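# Swap lime and red apple onto fruit trays

## Task

Take the lime out of the basket and set it on the tray holding the dragon fruit, and set the red apple on the tray holding the lemon. Both must be released. The dragon fruit and the lemon must still be on their own trays at the end, and neither hand may be in contact with any of the four fruits or be holding a tray.

## Robot and tools

Robot: two arms on a table, left_arm with a five-finger left hand and right_arm with a right hand. The two hands mirror each other. Base positions in the scene frame: left_arm (-0.039, +0.331, +0.026) m, right_arm (+0.036, -0.279, +0.034) m, both turned almost nothing about z. A camera stand stands behind the arms. Loose objects may now and then get a small push from outside.

Scene frame: the origin is at table-top height, midway between where the bases nominally sit. +x points out over the table, +z points up, and +y points toward the left_arm side. Image left and right do not follow these names. Reported end_effector_position (m) and end_effector_quat_wxyz are in this frame. They can be off by a few cm.

Hand point: a point fixed to the palm, 0.05 m in front of it and 0.15 m from the wrist flange along the fingers. Its +z runs along the straight fingers, and its +y points out of the palm. Its +x runs across the palm away from the thumb on the right hand and toward the thumb on the left hand. Straight fingertips reach 0.06-0.07 m past the point, 0.06 m behind it along -y. A bracket on the little-finger side of the wrist can strike objects.

Row layout (used by execute_actions and move): 28 numbers, each in [-1, 1], always for both arms. The left arm's 14 come first, then the right arm's 14. Each arm's 14 are: dx, dy, dz, rx, ry, rz, little, ring, middle, index, thumb_bend, thumb_turn, force_limit, speed.
- dx..rz are an offset, not a pose. They count from that arm's Hand target as it stood when the action or move began, along that Hand target's own axes. 1.0 equals 0.6 m for dx, dy, dz and 180 degrees for the rotation. rx, ry, rz together form one rotation vector. Every row of an action counts from the same start, so it does not build on the row before. Sending the same offset again in a new call moves the arm further. Six zeros re-request the current Hand target.
- The six finger numbers are absolute targets. +1 means open or straight, and -1 means closed. For thumb_turn, -1 puts the thumb in front of the palm, facing the fingers, and +1 puts it beside the palm. A full -1 leaves the fingers short of the palm. With thumb_turn at -1, the hand can grasp things roughly 0.035-0.065 m thick.
- force_limit is the fingertip force at which a closing motor stops. It runs linearly from about 0 N at -1 to 10 N at +1, or 15 N for the two thumb motors.
- speed runs from almost zero at -1 up to full at +0.48 and stays full above that. For a soft grip, use -0.94 or lower.
- No number means keep as is. To leave a hand unchanged, resend its eight numbers from the last row actually executed for it. If that hand has had no row yet, send its hand_measured values, hand_force_limit and hand_speed.

A finger motor moves only when its target changes by 0.002 or more. It then locks at the target or at force_limit. To squeeze harder, raise force_limit and send a target that is more closed than hand_measured. To loosen, send a target that is more open than hand_measured.

Tools:
- execute_actions(actions, cameras): actions is a list of actions. Each action holds 1-15 rows, one row per 1/30 s step, and an action lasts 15 steps, with the last row held if fewer are given. cameras lists names, with ["all"] for all or [] for none. An empty actions list returns images.
- move(target, speed, blend, blocking, cameras): target is one row, or a list of up to 15 rows. Every row's offsets count from the same starting Hand targets, not from the previous row. The hand travels in straight lines and does not avoid obstacles. speed is the top speed in m/s (0.002-4.3, default 0.25), and turning is capped at twice that value in rad/s. speed can be one value or one per target. blend (m) rounds the corners of a list, and 0 stops at each target. The whole move is capped at 10 s. blocking=false returns after about 0.5 s while the move continues. Its result ends with a move: line such as done, off_target, moving, held or fault, plus limits such as paced or held. An arm not named is done, meaning within 10 mm and 2 degrees. Neither done nor off_target means contact.
- wait(seconds 0-10): each arm keeps its last command.
- stop(): brakes a running move.
- zoom_image(camera, region [x0,y0,x1,y1] px, at most 504x504): cameras are cam_head_left, cam_head_right, cam_high, cam_low (896x504) and cam_left_wrist, cam_right_wrist (672x504).
- show_instructions(): shows the reference pages.
- finished_scene(scene=1): ends the scene for good.

Result lines: end_effector_position, end_effector_quat_wxyz, and Hand target, which is the last commanded pose after clipping and the base for the next offsets. Also hand_measured, hand_stopped_by (moving, target, force, stalled, fault) and hand_load_n (positive means pushed open; a value near 0 while holding means the grip was lost). hand_force_limit and hand_speed repeat your settings. Then joint velocities, joint torques, and sometimes a MOTOR HOT line.

Behaviour to expect: the arm tracks commands loosely and often stops 1-3 cm short, usually below the target. That alone does not mean contact. Send the remaining gap as an offset. Each step, the commanded orientation is clipped to within 40 degrees of the measured one. Do not route paths near an arm's own base. Joint ranges: waist ±2.880, shoulder 0 to 3.142, elbow 0 to 3.019, wrist pitch -1.693 to 1.571, wrist yaw ±1.571, wrist roll ±2.094 rad.

Avoid: dropping fruit or letting it fall off the table, which fails the task. Also avoid releasing something while it still moves, fast impacts, and hard pressing on the table or fixed parts. To stop a push, command the target back past the hand point. Never let the arms or hands touch or squeeze each other, and keep fingers from overloading. Holding loads or straining an arm heats its motors, and at 100 °C that arm goes limp for 30-60 s.

Each tool is called by a JSON object that holds its "fn" and its "kwargs".

Reference images:

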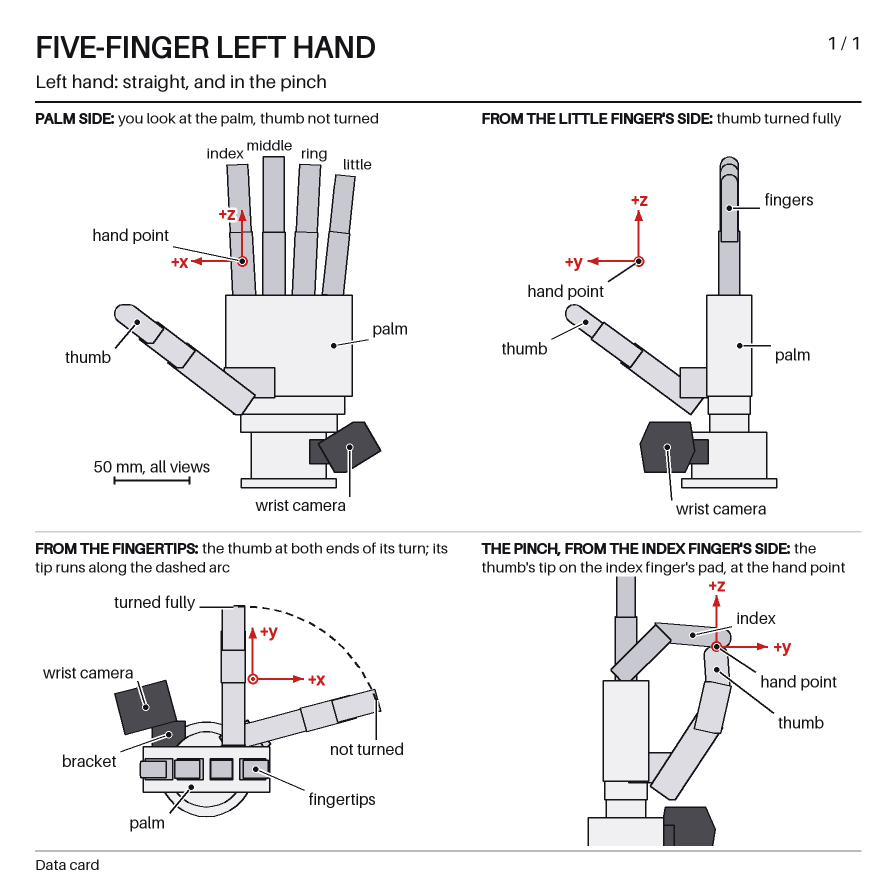

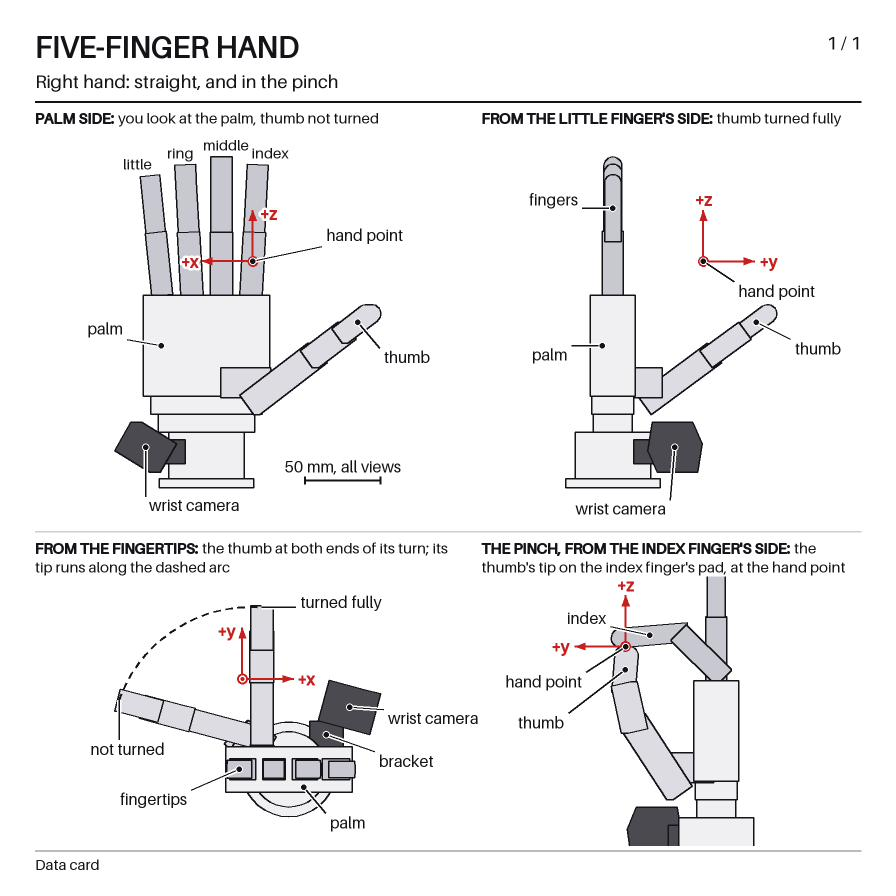

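## Session

{"fn": "execute_actions", "kwargs": {"actions": []}}

Scene clock: 0.00 s.
left_arm: end_effector_position=(+0.2189, -0.0876, +0.2549) hand_measured=(+1.000, +1.000, +1.000, +1.000, +1.000, +1.000) hand_load_n=(+0.0, +0.0, +0.0, +0.5, +0.0, +0.0) hand_stopped_by=(target, target, target, target, target, target) hand_force_limit=0.00 hand_speed=-0.80 end_effector_quat_wxyz=(-0.113, -0.193, +0.901, -0.373) | right_arm: end_effector_position=(+0.4552, -0.4700, +0.3682) hand_measured=(+1.000, +1.000, +1.000, +1.000, +1.000, +1.000) hand_load_n=(+0.0, +0.0, +0.0, +0.0, +0.0, +0.0) hand_stopped_by=(target, target, target, target, target, target) hand_force_limit=0.00 hand_speed=-0.80 end_effector_quat_wxyz=(-0.057, +0.639, -0.363, +0.676)
Joint positions: left_arm=[-0.768 1.417 1.255 -0.833 0.59 0.203] | right_arm=[-0.287 0.844 0.729 0.033 0.127 -0.96]
Joint velocities: within noise
Joint torques (N m): no reading
Heat: left arm: hottest waist 31 °C; right arm: hottest waist 30 °C.
Hand target: left_arm +0.2251, -0.0936, +0.2702; -0.104, -0.187, +0.897, -0.387 | right_arm +0.4587, -0.4711, +0.3879; -0.060, +0.629, -0.358, +0.688

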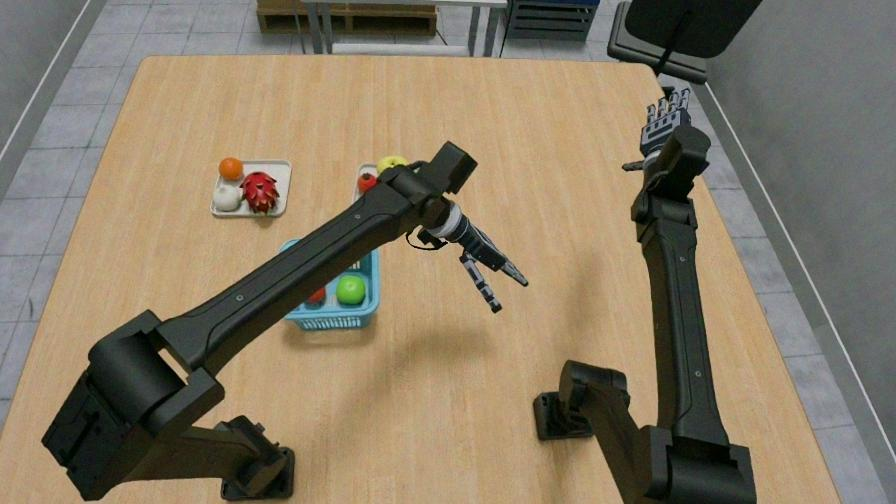

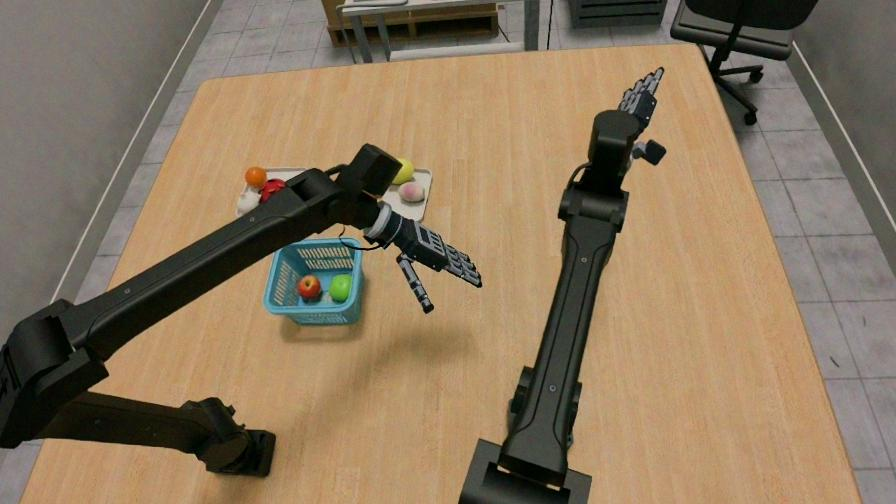

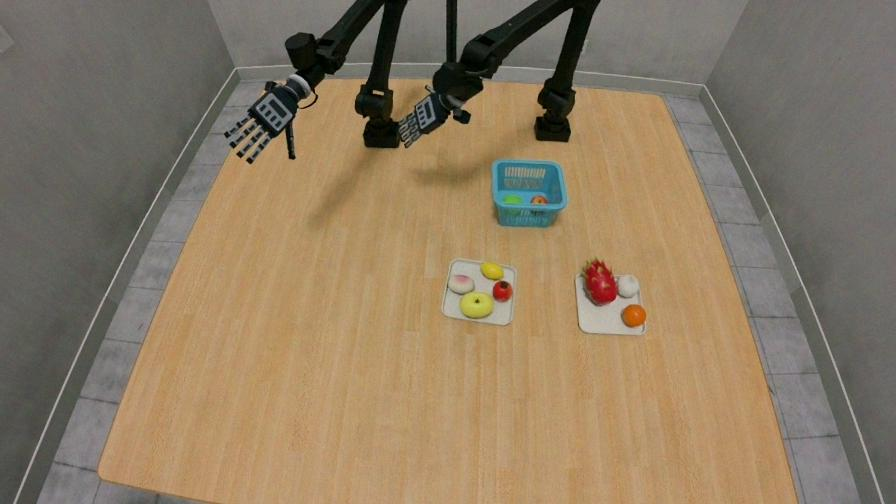

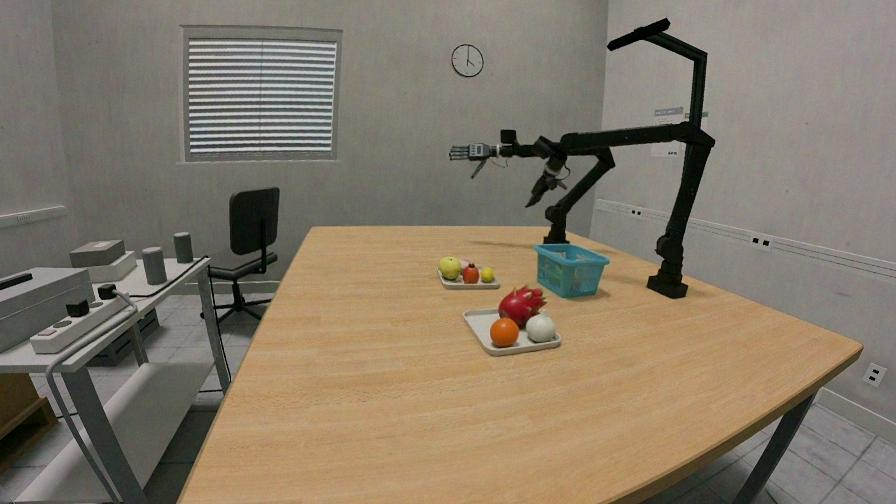

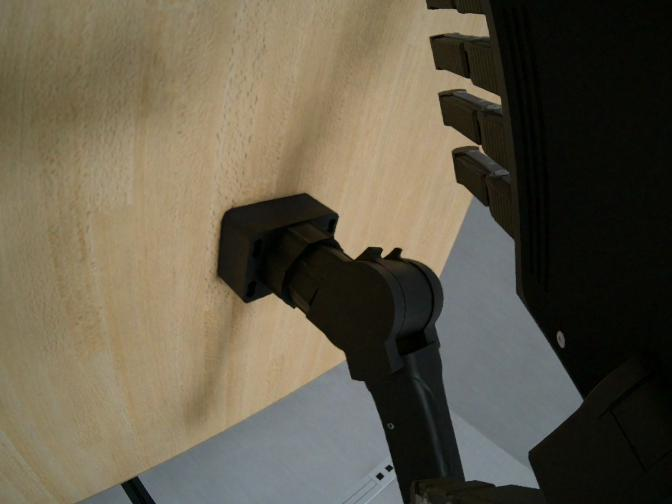

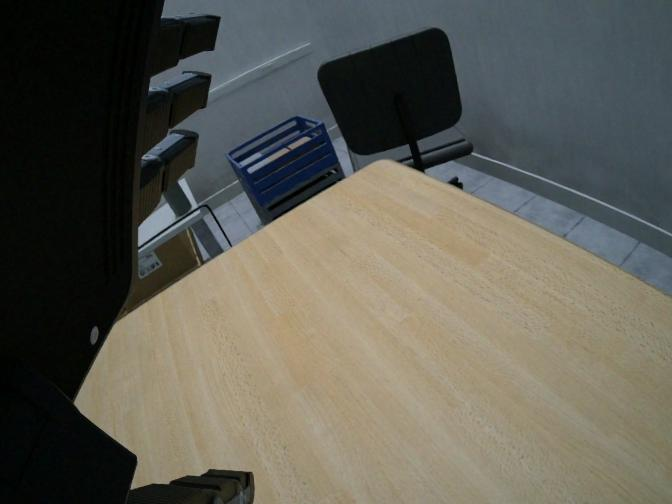

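{"fn": "zoom_image", "kwargs": {"camera": "cam_high", "region": [420, 140, 670, 350]}}

{"fn": "zoom_image", "kwargs": {"camera": "cam_head_right", "region": [220, 140, 460, 340]}}

{"fn": "zoom_image", "kwargs": {"camera": "cam_low", "region": [420, 220, 640, 370]}}

Scaled by 2.016.

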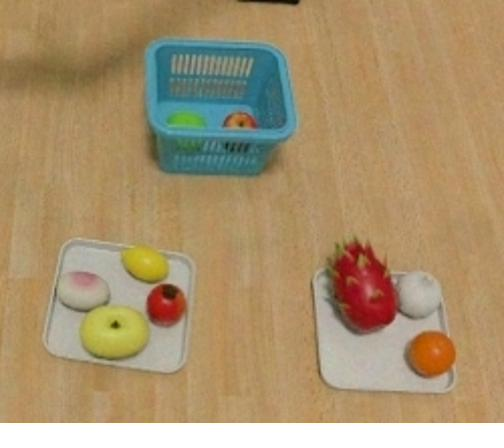

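Scaled by 2.100.

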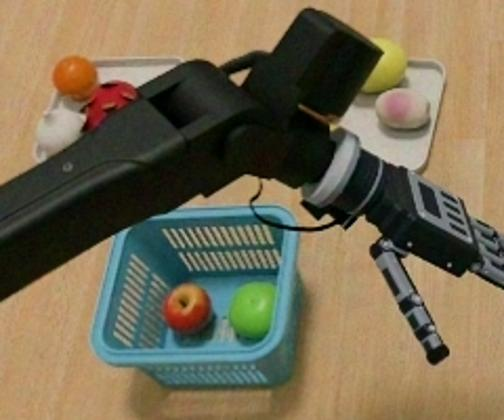

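Scaled by 2.291.

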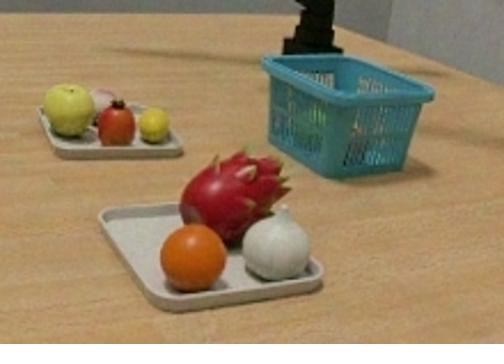

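{"fn": "move", "kwargs": {"target": [-0.0928,0.268,-0.4512,0.0307,-0.2737,-0.1557,1,1,1,1,1,-1,0,0, 0,0,0,0,0,0,1,1,1,1,1,1,0,-0.8], "speed": 0.25, "cameras": ["all"]}}

Scene clock: 144.30 s.
left_arm: end_effector_position=(+0.2221, +0.2169, +0.3358) hand_measured=(+1.000, +1.000, +1.000, +1.000, +1.000, -1.000) hand_load_n=(+0.0, +0.0, +0.0, +0.0, +0.0, +0.0) hand_stopped_by=(target, target, target, target, target, target) hand_force_limit=0.00 hand_speed=0.00 end_effector_quat_wxyz=(+0.200, -0.535, +0.769, -0.287) | right_arm: end_effector_position=(+0.4552, -0.4700, +0.3682) hand_measured=(+1.000, +1.000, +1.000, +1.000, +1.000, +1.000) hand_load_n=(+0.0, +0.0, +0.0, +0.0, +0.0, +0.0) hand_stopped_by=(target, target, target, target, target, target) hand_force_limit=0.00 hand_speed=-0.80 end_effector_quat_wxyz=(-0.057, +0.639, -0.363, +0.676)
Joint positions: left_arm=[-0.285 0.747 1.052 -1.162 0.047 0.055] | right_arm=[-0.287 0.844 0.729 0.033 0.127 -0.96]
Joint torques (N m): left_arm=[0.26 -3.08 8.94 1.33 0.03 -0.08] | right_arm=[0.79 -3.66 13.61 2.24 0.03 -0.02]
Heat: left arm: hottest elbow 36 °C; right arm: hottest elbow 40 °C.
Hand target: left_arm +0.2202, +0.2204, +0.3304; +0.197, -0.539, +0.770, -0.280 | right_arm +0.4587, -0.4711, +0.3879; -0.060, +0.629, -0.358, +0.688
Off the commanded pose: left_arm 0.007 m, 1 deg | right_arm 0.020 m, 2 deg.
move: off_target (right_arm)

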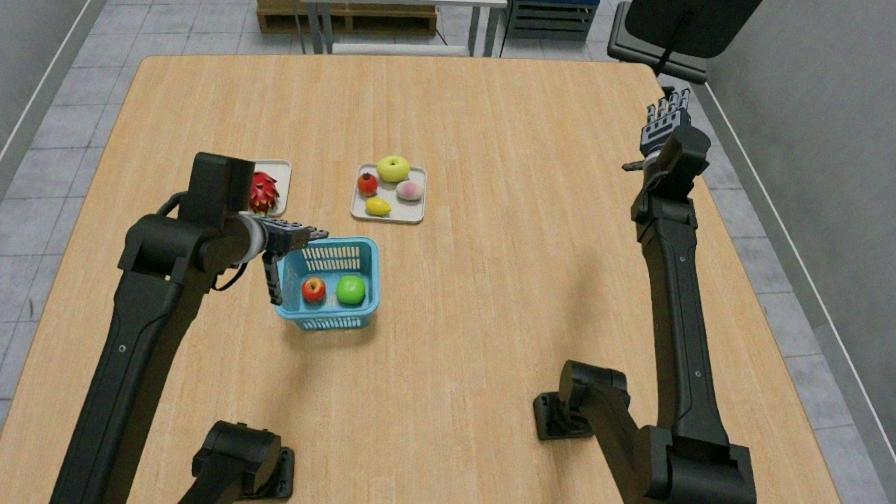

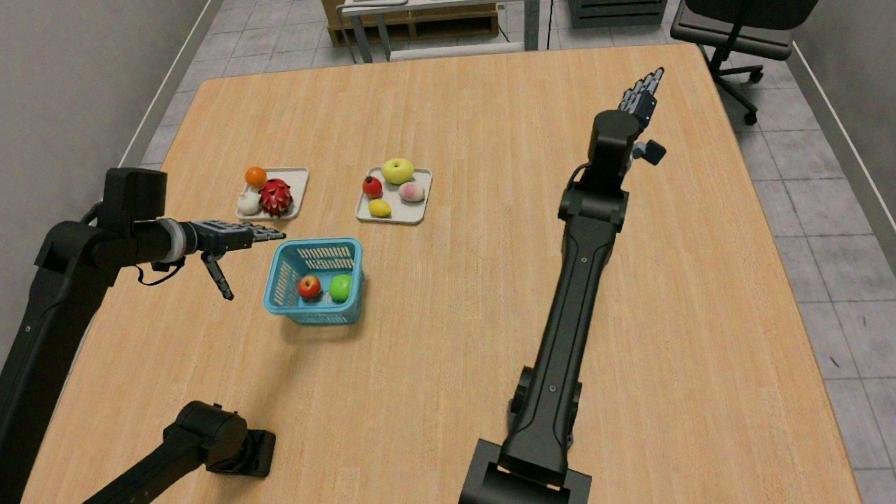

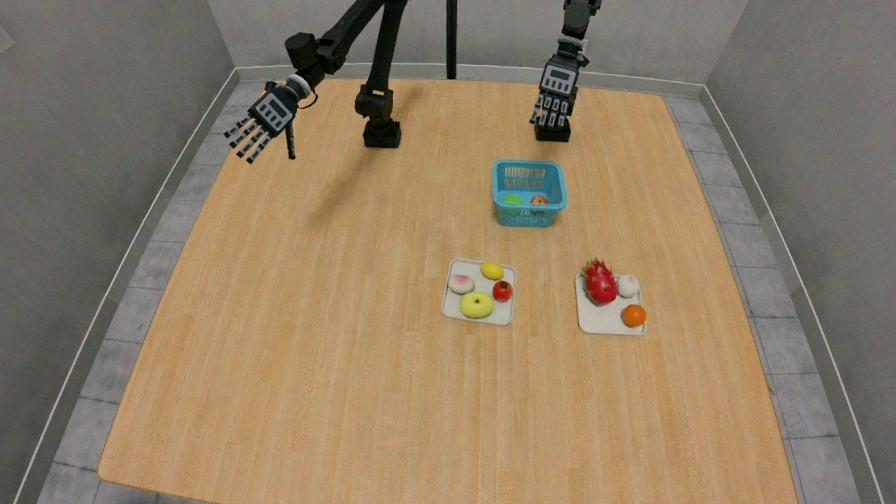

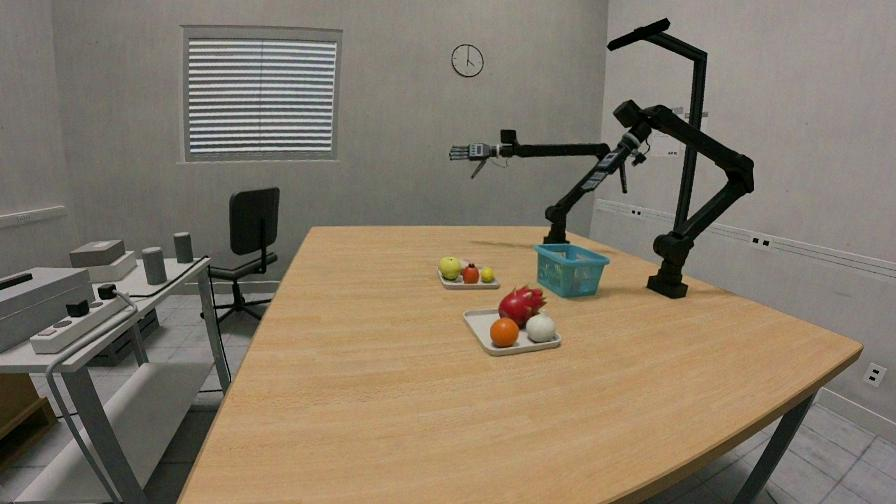

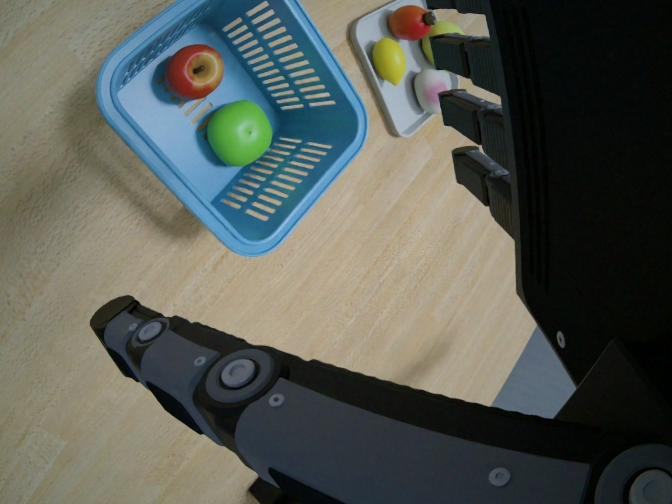

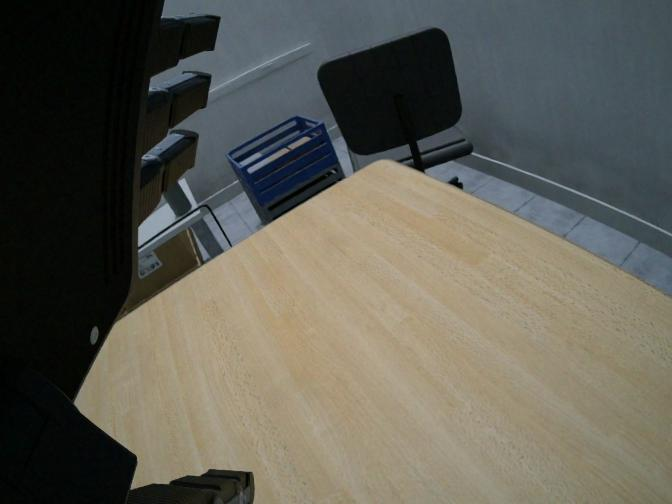

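{"fn": "move", "kwargs": {"target": [0.0593,0.0272,0.3253,-0.0116,-0.1554,0.0738,0.5,0.5,0.5,0.5,1,-1,-0.5,-0.2, 0,0,0,0,0,0,1,1,1,1,1,1,0,-0.8], "speed": 0.2, "cameras": ["all"]}}

Scene clock: 215.70 s.
left_arm: end_effector_position=(+0.3147, +0.1535, +0.1690) hand_measured=(+0.500, +0.500, +0.500, +0.500, +1.000, -1.000) hand_load_n=(+0.0, +0.0, +0.0, +0.0, +0.0, +0.0) hand_stopped_by=(target, target, target, target, target, target) hand_force_limit=-0.50 hand_speed=-0.20 end_effector_quat_wxyz=(+0.395, -0.500, +0.765, -0.093) | right_arm: end_effector_position=(+0.4552, -0.4700, +0.3682) hand_measured=(+1.000, +1.000, +1.000, +1.000, +1.000, +1.000) hand_load_n=(+0.0, +0.0, +0.0, +0.0, +0.0, +0.0) hand_stopped_by=(target, target, target, target, target, target) hand_force_limit=0.00 hand_speed=-0.80 end_effector_quat_wxyz=(-0.057, +0.639, -0.363, +0.676)
Joint positions: left_arm=[-0.716 1.217 0.89 -0.75 -0.705 -0.115] | right_arm=[-0.287 0.844 0.729 0.033 0.127 -0.96]
Joint torques (N m): left_arm=[-1.32 -8.82 8.88 1.89 -0.63 -0.16] | right_arm=[1.38 -4.37 13.6 2.29 0.07 -0.04]
Heat: left arm: hottest elbow 35 °C; right arm: hottest elbow 41 °C.
Hand target: left_arm +0.3142, +0.1484, +0.1704; +0.398, -0.502, +0.761, -0.104 | right_arm +0.4587, -0.4711, +0.3879; -0.060, +0.629, -0.358, +0.688
Off the commanded pose: left_arm 0.005 m, 1 deg | right_arm 0.020 m, 2 deg.
move: off_target (right_arm)

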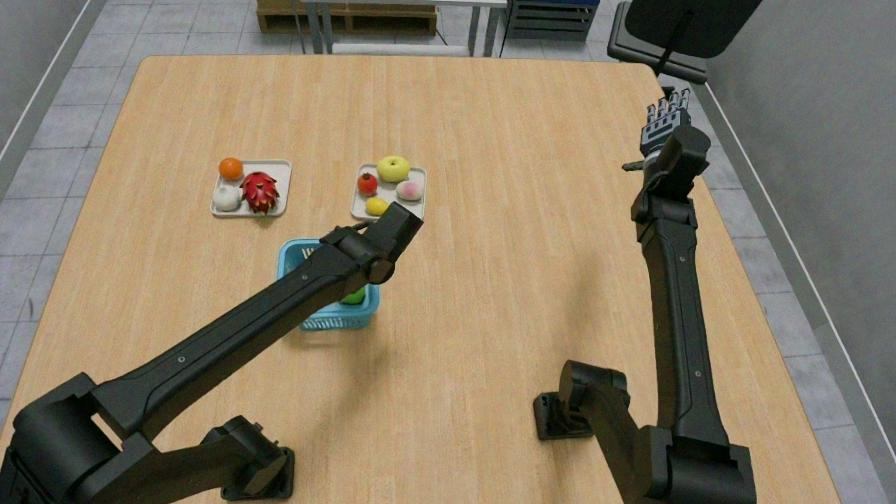

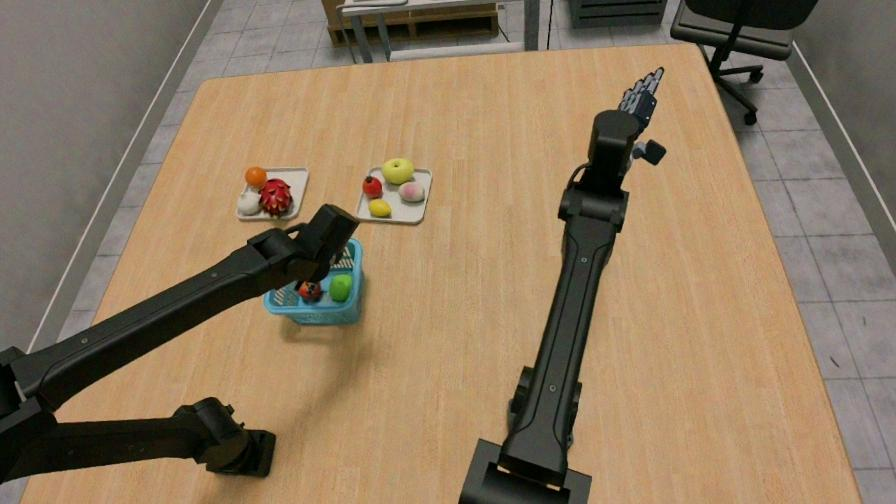

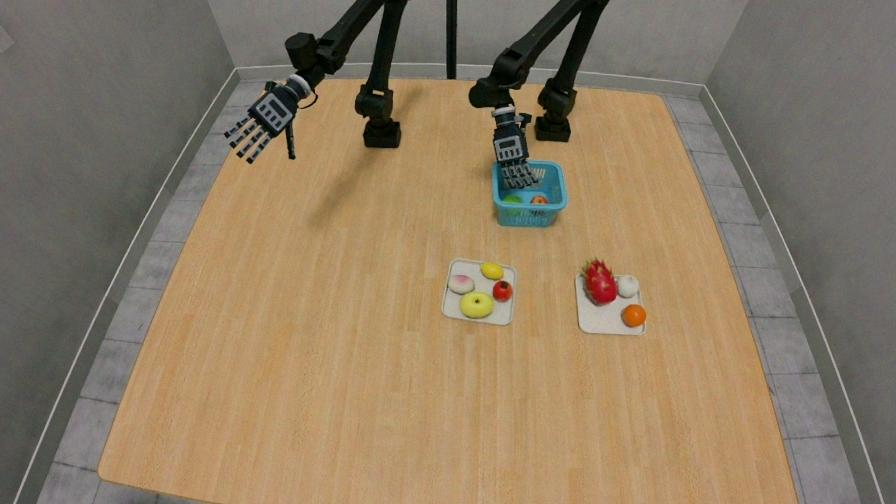

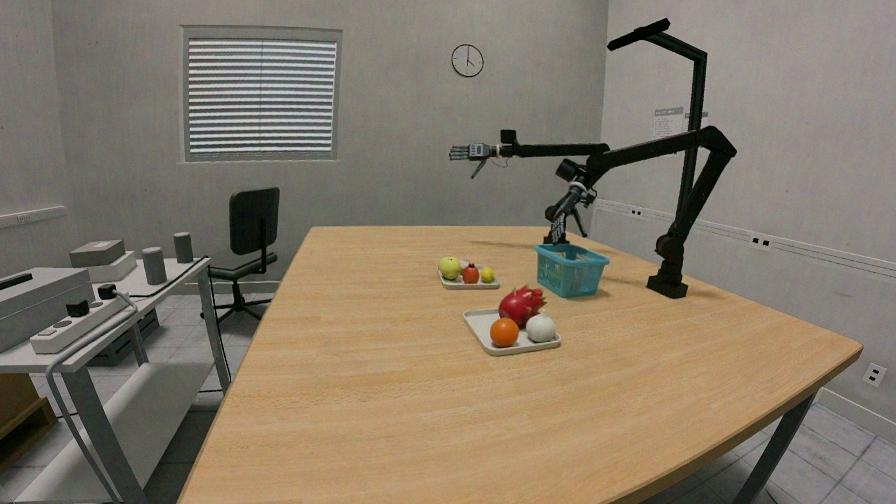

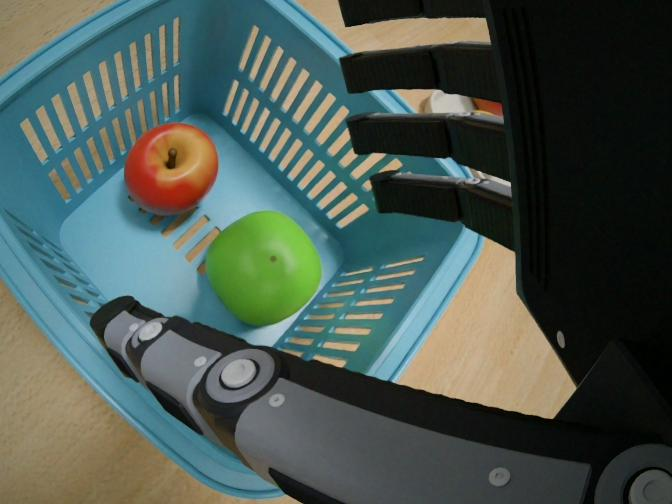

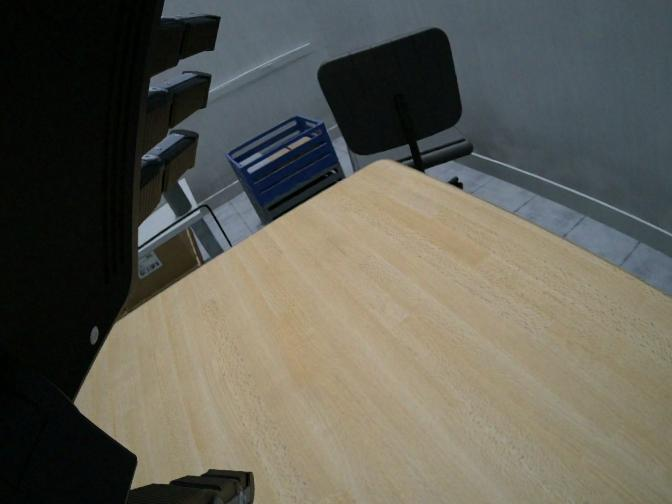

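{"fn": "move", "kwargs": {"target": [0.0143,-0.0248,0.0855,0,0,0,0.5,0.5,0.5,0.5,1,-1,-0.5,-0.2, 0,0,0,0,0,0,1,1,1,1,1,1,0,-0.8], "speed": 0.1, "cameras": ["cam_left_wrist","cam_head_right","cam_high"]}}

Scene clock: 260.03 s.
left_arm: end_effector_position=(+0.3499, +0.1464, +0.1355) hand_measured=(+0.500, +0.500, +0.500, +0.500, +1.000, -1.000) hand_load_n=(+0.0, -1.0, +0.0, +0.0, +0.0, +0.5) hand_stopped_by=(target, target, target, target, target, target) hand_force_limit=-0.50 hand_speed=-0.20 end_effector_quat_wxyz=(+0.394, -0.500, +0.765, -0.098) | right_arm: end_effector_position=(+0.4552, -0.4700, +0.3682) hand_measured=(+1.000, +1.000, +1.000, +1.000, +1.000, +1.000) hand_load_n=(+0.0, +0.0, +0.0, +0.0, +0.0, +0.0) hand_stopped_by=(target, target, target, target, target, target) hand_force_limit=0.00 hand_speed=-0.80 end_effector_quat_wxyz=(-0.057, +0.639, -0.363, +0.676)
Joint positions: left_arm=[-0.666 1.33 0.89 -0.593 -0.674 -0.06] | right_arm=[-0.287 0.844 0.729 0.033 0.127 -0.96]
Joint torques (N m): left_arm=[0.44 -9.23 9.76 1.91 -0.41 0.02] | right_arm=[0.97 -3.96 13.61 2.29 0.03 -0.02]
Heat: left arm: hottest elbow 33 °C; right arm: hottest elbow 41 °C.
Hand target: left_arm +0.3592, +0.1465, +0.1404; +0.398, -0.502, +0.761, -0.104 | right_arm +0.4587, -0.4711, +0.3879; -0.060, +0.629, -0.358, +0.688
Off the commanded pose: left_arm 0.011 m, 1 deg | right_arm 0.020 m, 2 deg.
move: off_target (left_arm, right_arm)
Images, in order (width x height): cam_head_right 896x504, cam_high 896x504, cam_left_wrist 672x504.

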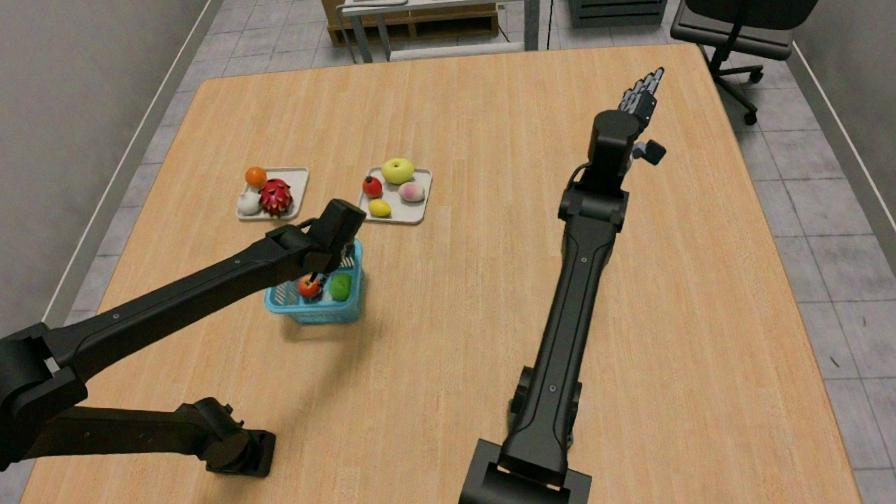

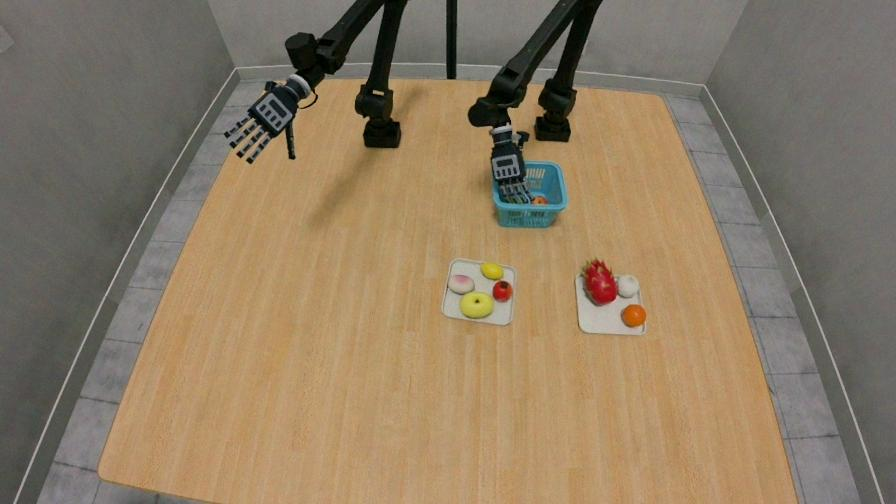

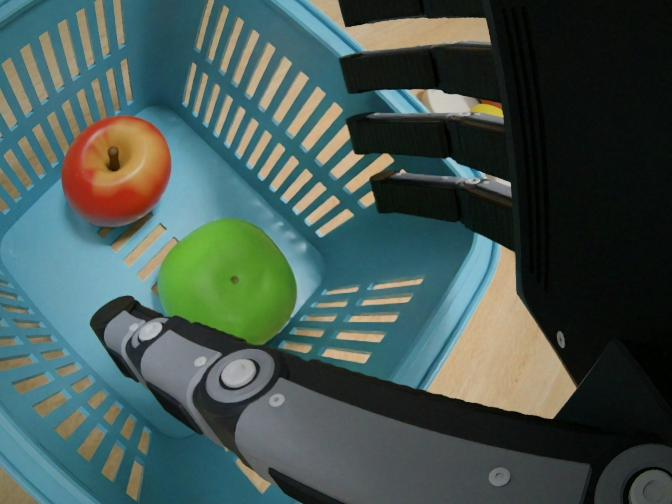

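{"fn": "move", "kwargs": {"target": [0.0553,0.0197,0.08,0,0,0,0.5,0.5,0.5,0.5,1,-1,-0.5,-0.2, 0,0,0,0,0,0,1,1,1,1,1,1,0,-0.8], "speed": 0.08, "cameras": ["cam_left_wrist","cam_high"]}}

Scene clock: 292.63 s.
left_arm: end_effector_position=(+0.3797, +0.1296, +0.0942) hand_measured=(+0.500, +0.500, +0.500, +0.500, +1.000, -1.000) hand_load_n=(+0.0, +0.0, +0.0, +0.0, +0.0, +0.0) hand_stopped_by=(target, target, target, target, target, target) hand_force_limit=-0.50 hand_speed=-0.20 end_effector_quat_wxyz=(+0.400, -0.503, +0.758, -0.110) | right_arm: end_effector_position=(+0.4552, -0.4700, +0.3682) hand_measured=(+1.000, +1.000, +1.000, +1.000, +1.000, +1.000) hand_load_n=(+0.0, +0.0, -0.5, +0.0, +0.0, +0.0) hand_stopped_by=(target, target, target, target, target, target) hand_force_limit=0.00 hand_speed=-0.80 end_effector_quat_wxyz=(-0.057, +0.639, -0.363, +0.676)
Joint positions: left_arm=[-0.655 1.462 0.89 -0.424 -0.672 -0.049] | right_arm=[-0.287 0.844 0.729 0.033 0.127 -0.96]
Joint torques (N m): left_arm=[0.15 -10.23 7.2 1.92 -0.27 0.07] | right_arm=[1.14 -3.96 13.49 2.19 0.03 -0.06]
Heat: left arm: hottest elbow 34 °C; right arm: hottest elbow 42 °C.
Hand target: left_arm +0.3793, +0.1356, +0.0854; +0.398, -0.502, +0.761, -0.104 | right_arm +0.4587, -0.4711, +0.3879; -0.060, +0.629, -0.358, +0.688
Off the commanded pose: left_arm 0.011 m, 1 deg | right_arm 0.020 m, 2 deg.
move: off_target (left_arm, right_arm)
Images, in order (width x height): cam_high 896x504, cam_left_wrist 672x504.

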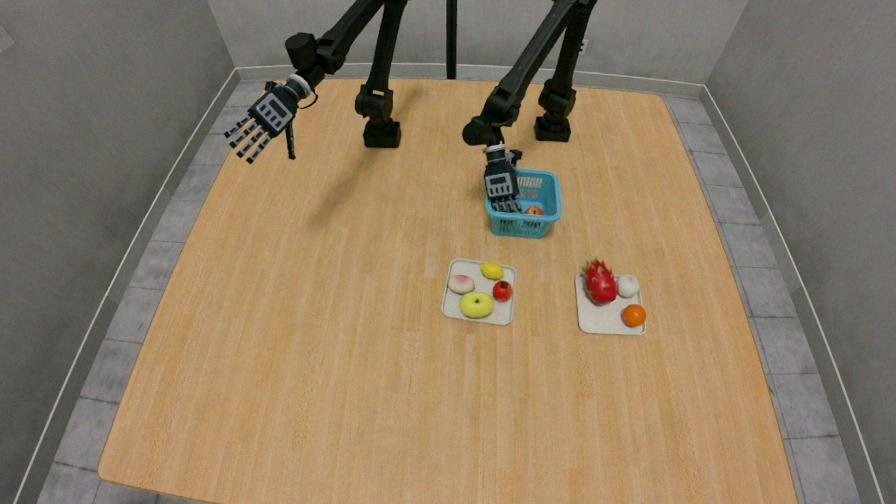

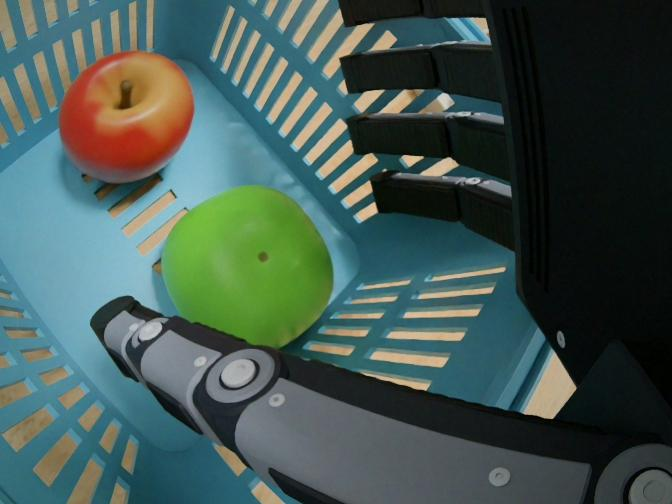

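{"fn": "move", "kwargs": {"target": [[0,0,0,0,0,0,0.3,0.3,0.3,0.3,1,-1,-0.5,-0.2, 0,0,0,0,0,0,1,1,1,1,1,1,0,-0.8],[0.0253,0.0155,0.0307,0,0,0,0.3,0.3,0.3,0.3,1,-1,-0.5,-0.2, 0,0,0,0,0,0,1,1,1,1,1,1,0,-0.8]], "speed": 0.06, "cameras": ["cam_left_wrist","cam_high"]}}

Scene clock: 334.93 s.
left_arm: end_effector_position=(+0.3831, +0.1272, +0.0665) hand_measured=(+0.300, +0.300, +0.300, +0.300, +1.000, -1.000) hand_load_n=(+0.0, +0.0, +0.0, +0.0, +0.0, +0.5) hand_stopped_by=(target, target, target, target, target, target) hand_force_limit=-0.50 hand_speed=-0.20 end_effector_quat_wxyz=(+0.399, -0.503, +0.759, -0.107) | right_arm: end_effector_position=(+0.4552, -0.4700, +0.3682) hand_measured=(+1.000, +1.000, +1.000, +1.000, +1.000, +1.000) hand_load_n=(+0.0, +0.0, +0.0, +0.0, +0.0, +0.0) hand_stopped_by=(target, target, target, target, target, target) hand_force_limit=0.00 hand_speed=-0.80 end_effector_quat_wxyz=(-0.057, +0.639, -0.363, +0.676)
Joint positions: left_arm=[-0.655 1.523 0.872 -0.351 -0.672 -0.049] | right_arm=[-0.287 0.844 0.729 0.033 0.127 -0.96]
Joint torques (N m): left_arm=[-0.03 -10.93 7.09 1.92 -0.32 0.02] | right_arm=[0.73 -4.19 13.48 2.22 0.01 -0.05]
Heat: left arm: hottest elbow 33 °C; right arm: hottest elbow 42 °C.
Hand target: left_arm +0.3832, +0.1316, +0.0603; +0.397, -0.502, +0.761, -0.104 | right_arm +0.4587, -0.4711, +0.3879; -0.060, +0.629, -0.358, +0.688
Off the commanded pose: left_arm 0.007 m, 0 deg | right_arm 0.020 m, 2 deg.
move: off_target (right_arm)
Images, in order (width x height): cam_high 896x504, cam_left_wrist 672x504.

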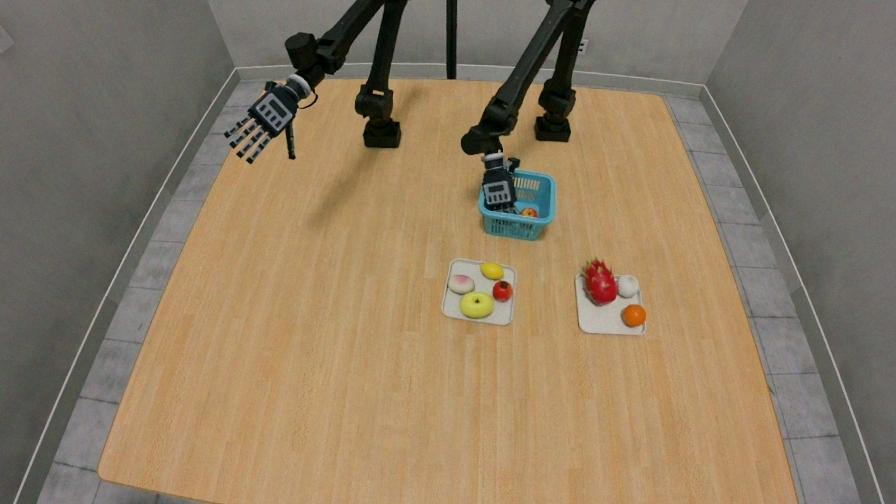

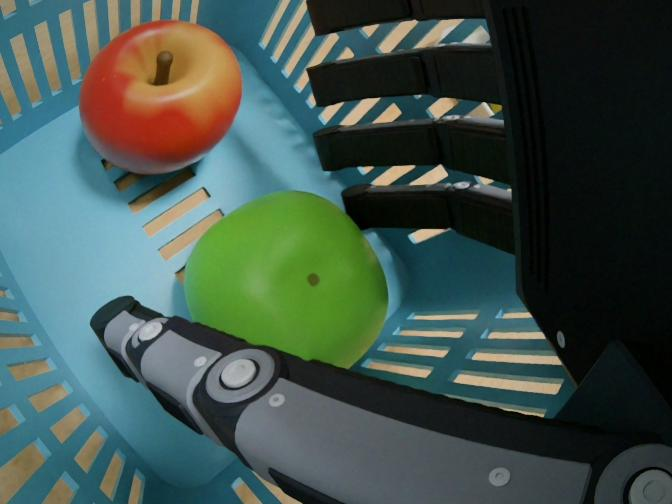

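{"fn": "move", "kwargs": {"target": [0.0023,-0.0378,-0.0253,0,0.0851,-0.0714,0.3,0.3,0.3,0.3,1,-1,-0.5,-0.2, 0,0,0,0,0,0,1,1,1,1,1,1,0,-0.8], "speed": 0.08, "cameras": ["cam_left_wrist","cam_high"]}}

Scene clock: 376.63 s.
left_arm: end_effector_position=(+0.3860, +0.1106, +0.0784) hand_measured=(+0.300, +0.300, +0.300, +0.300, +1.000, -1.000) hand_load_n=(+0.0, +0.0, +0.0, +0.0, +0.0, +0.0) hand_stopped_by=(target, target, target, target, target, target) hand_force_limit=-0.50 hand_speed=-0.20 end_effector_quat_wxyz=(+0.277, -0.556, +0.756, -0.206) | right_arm: end_effector_position=(+0.4552, -0.4700, +0.3682) hand_measured=(+1.000, +1.000, +1.000, +1.000, +1.000, +1.000) hand_load_n=(+0.0, +0.0, +0.0, +0.0, +0.0, +0.0) hand_stopped_by=(target, target, target, target, target, target) hand_force_limit=0.00 hand_speed=-0.80 end_effector_quat_wxyz=(-0.057, +0.639, -0.363, +0.676)
Joint positions: left_arm=[-0.539 1.453 0.867 -0.351 -0.335 -0.123] | right_arm=[-0.287 0.844 0.729 0.033 0.127 -0.96]
Joint torques (N m): left_arm=[0.38 -12.4 7.53 1.81 -0.16 -0.18] | right_arm=[1.26 -4.25 13.59 2.36 0.05 -0.06]
Heat: left arm: hottest elbow 33 °C; right arm: hottest elbow 42 °C.
Hand target: left_arm +0.3876, +0.1160, +0.0823; +0.279, -0.566, +0.746, -0.213 | right_arm +0.4587, -0.4711, +0.3879; -0.060, +0.629, -0.358, +0.688
Off the commanded pose: left_arm 0.007 m, 2 deg | right_arm 0.020 m, 2 deg.
move: off_target (right_arm)
Images, in order (width x height): cam_high 896x504, cam_left_wrist 672x504.

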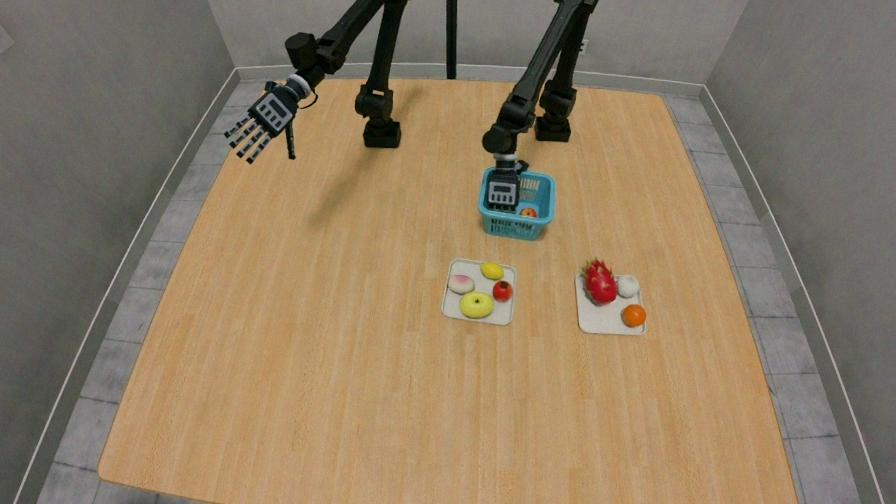

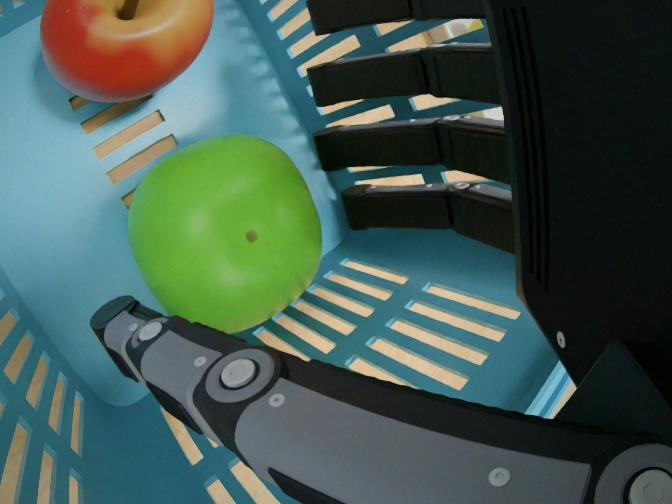

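{"fn": "move", "kwargs": {"target": [0.0135,0.0342,0.0252,0,0,0,0.3,0.3,0.3,0.3,1,-1,-0.5,-0.2, 0,0,0,0,0,0,1,1,1,1,1,1,0,-0.8], "speed": 0.06, "cameras": ["cam_left_wrist","cam_high"]}}

Scene clock: 389.77 s.
left_arm: end_effector_position=(+0.3818, +0.1129, +0.0622) hand_measured=(+0.300, +0.300, +0.300, +0.300, +1.000, -1.000) hand_load_n=(+0.0, +0.0, +0.0, +0.0, +0.0, +0.0) hand_stopped_by=(target, target, target, target, target, target) hand_force_limit=-0.50 hand_speed=-0.20 end_effector_quat_wxyz=(+0.279, -0.560, +0.750, -0.213) | right_arm: end_effector_position=(+0.4552, -0.4700, +0.3682) hand_measured=(+1.000, +1.000, +1.000, +1.000, +1.000, +1.000) hand_load_n=(+0.0, +0.0, -0.5, +0.0, +0.0, +0.0) hand_stopped_by=(target, target, target, target, target, target) hand_force_limit=0.00 hand_speed=-0.80 end_effector_quat_wxyz=(-0.057, +0.639, -0.363, +0.676)
Joint positions: left_arm=[-0.539 1.463 0.821 -0.282 -0.337 -0.135] | right_arm=[-0.287 0.844 0.729 0.033 0.127 -0.96]
Joint torques (N m): left_arm=[-0.5 -10.29 7.35 2.15 -0.35 -0.24] | right_arm=[1.32 -4.54 13.68 2.19 0.05 -0.04]
Heat: left arm: hottest elbow 33 °C; right arm: hottest elbow 42 °C.
Hand target: left_arm +0.3810, +0.1137, +0.0565; +0.279, -0.566, +0.746, -0.213 | right_arm +0.4587, -0.4711, +0.3879; -0.060, +0.629, -0.358, +0.688
Off the commanded pose: left_arm 0.006 m, 1 deg | right_arm 0.020 m, 2 deg.
move: off_target (right_arm)
Images, in order (width x height): cam_high 896x504, cam_left_wrist 672x504.

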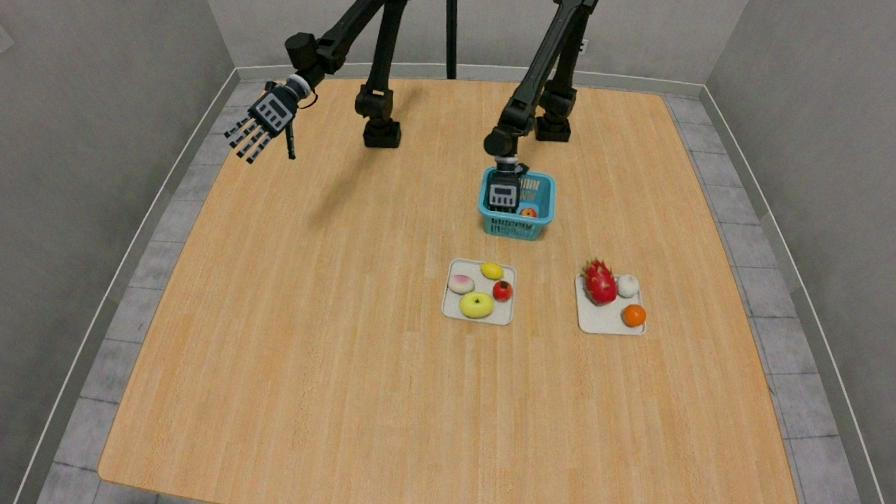

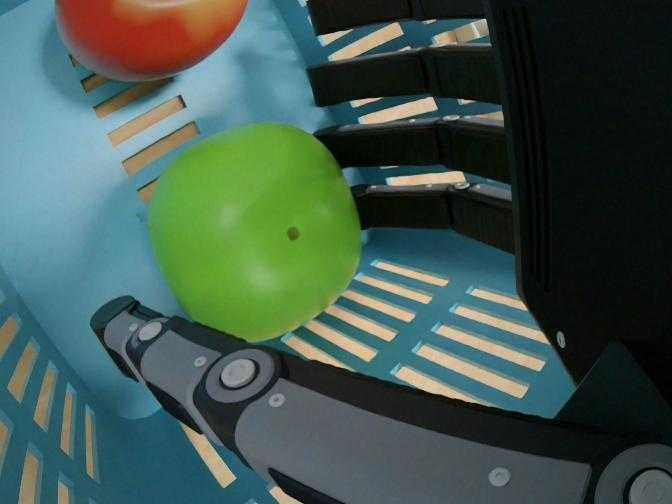

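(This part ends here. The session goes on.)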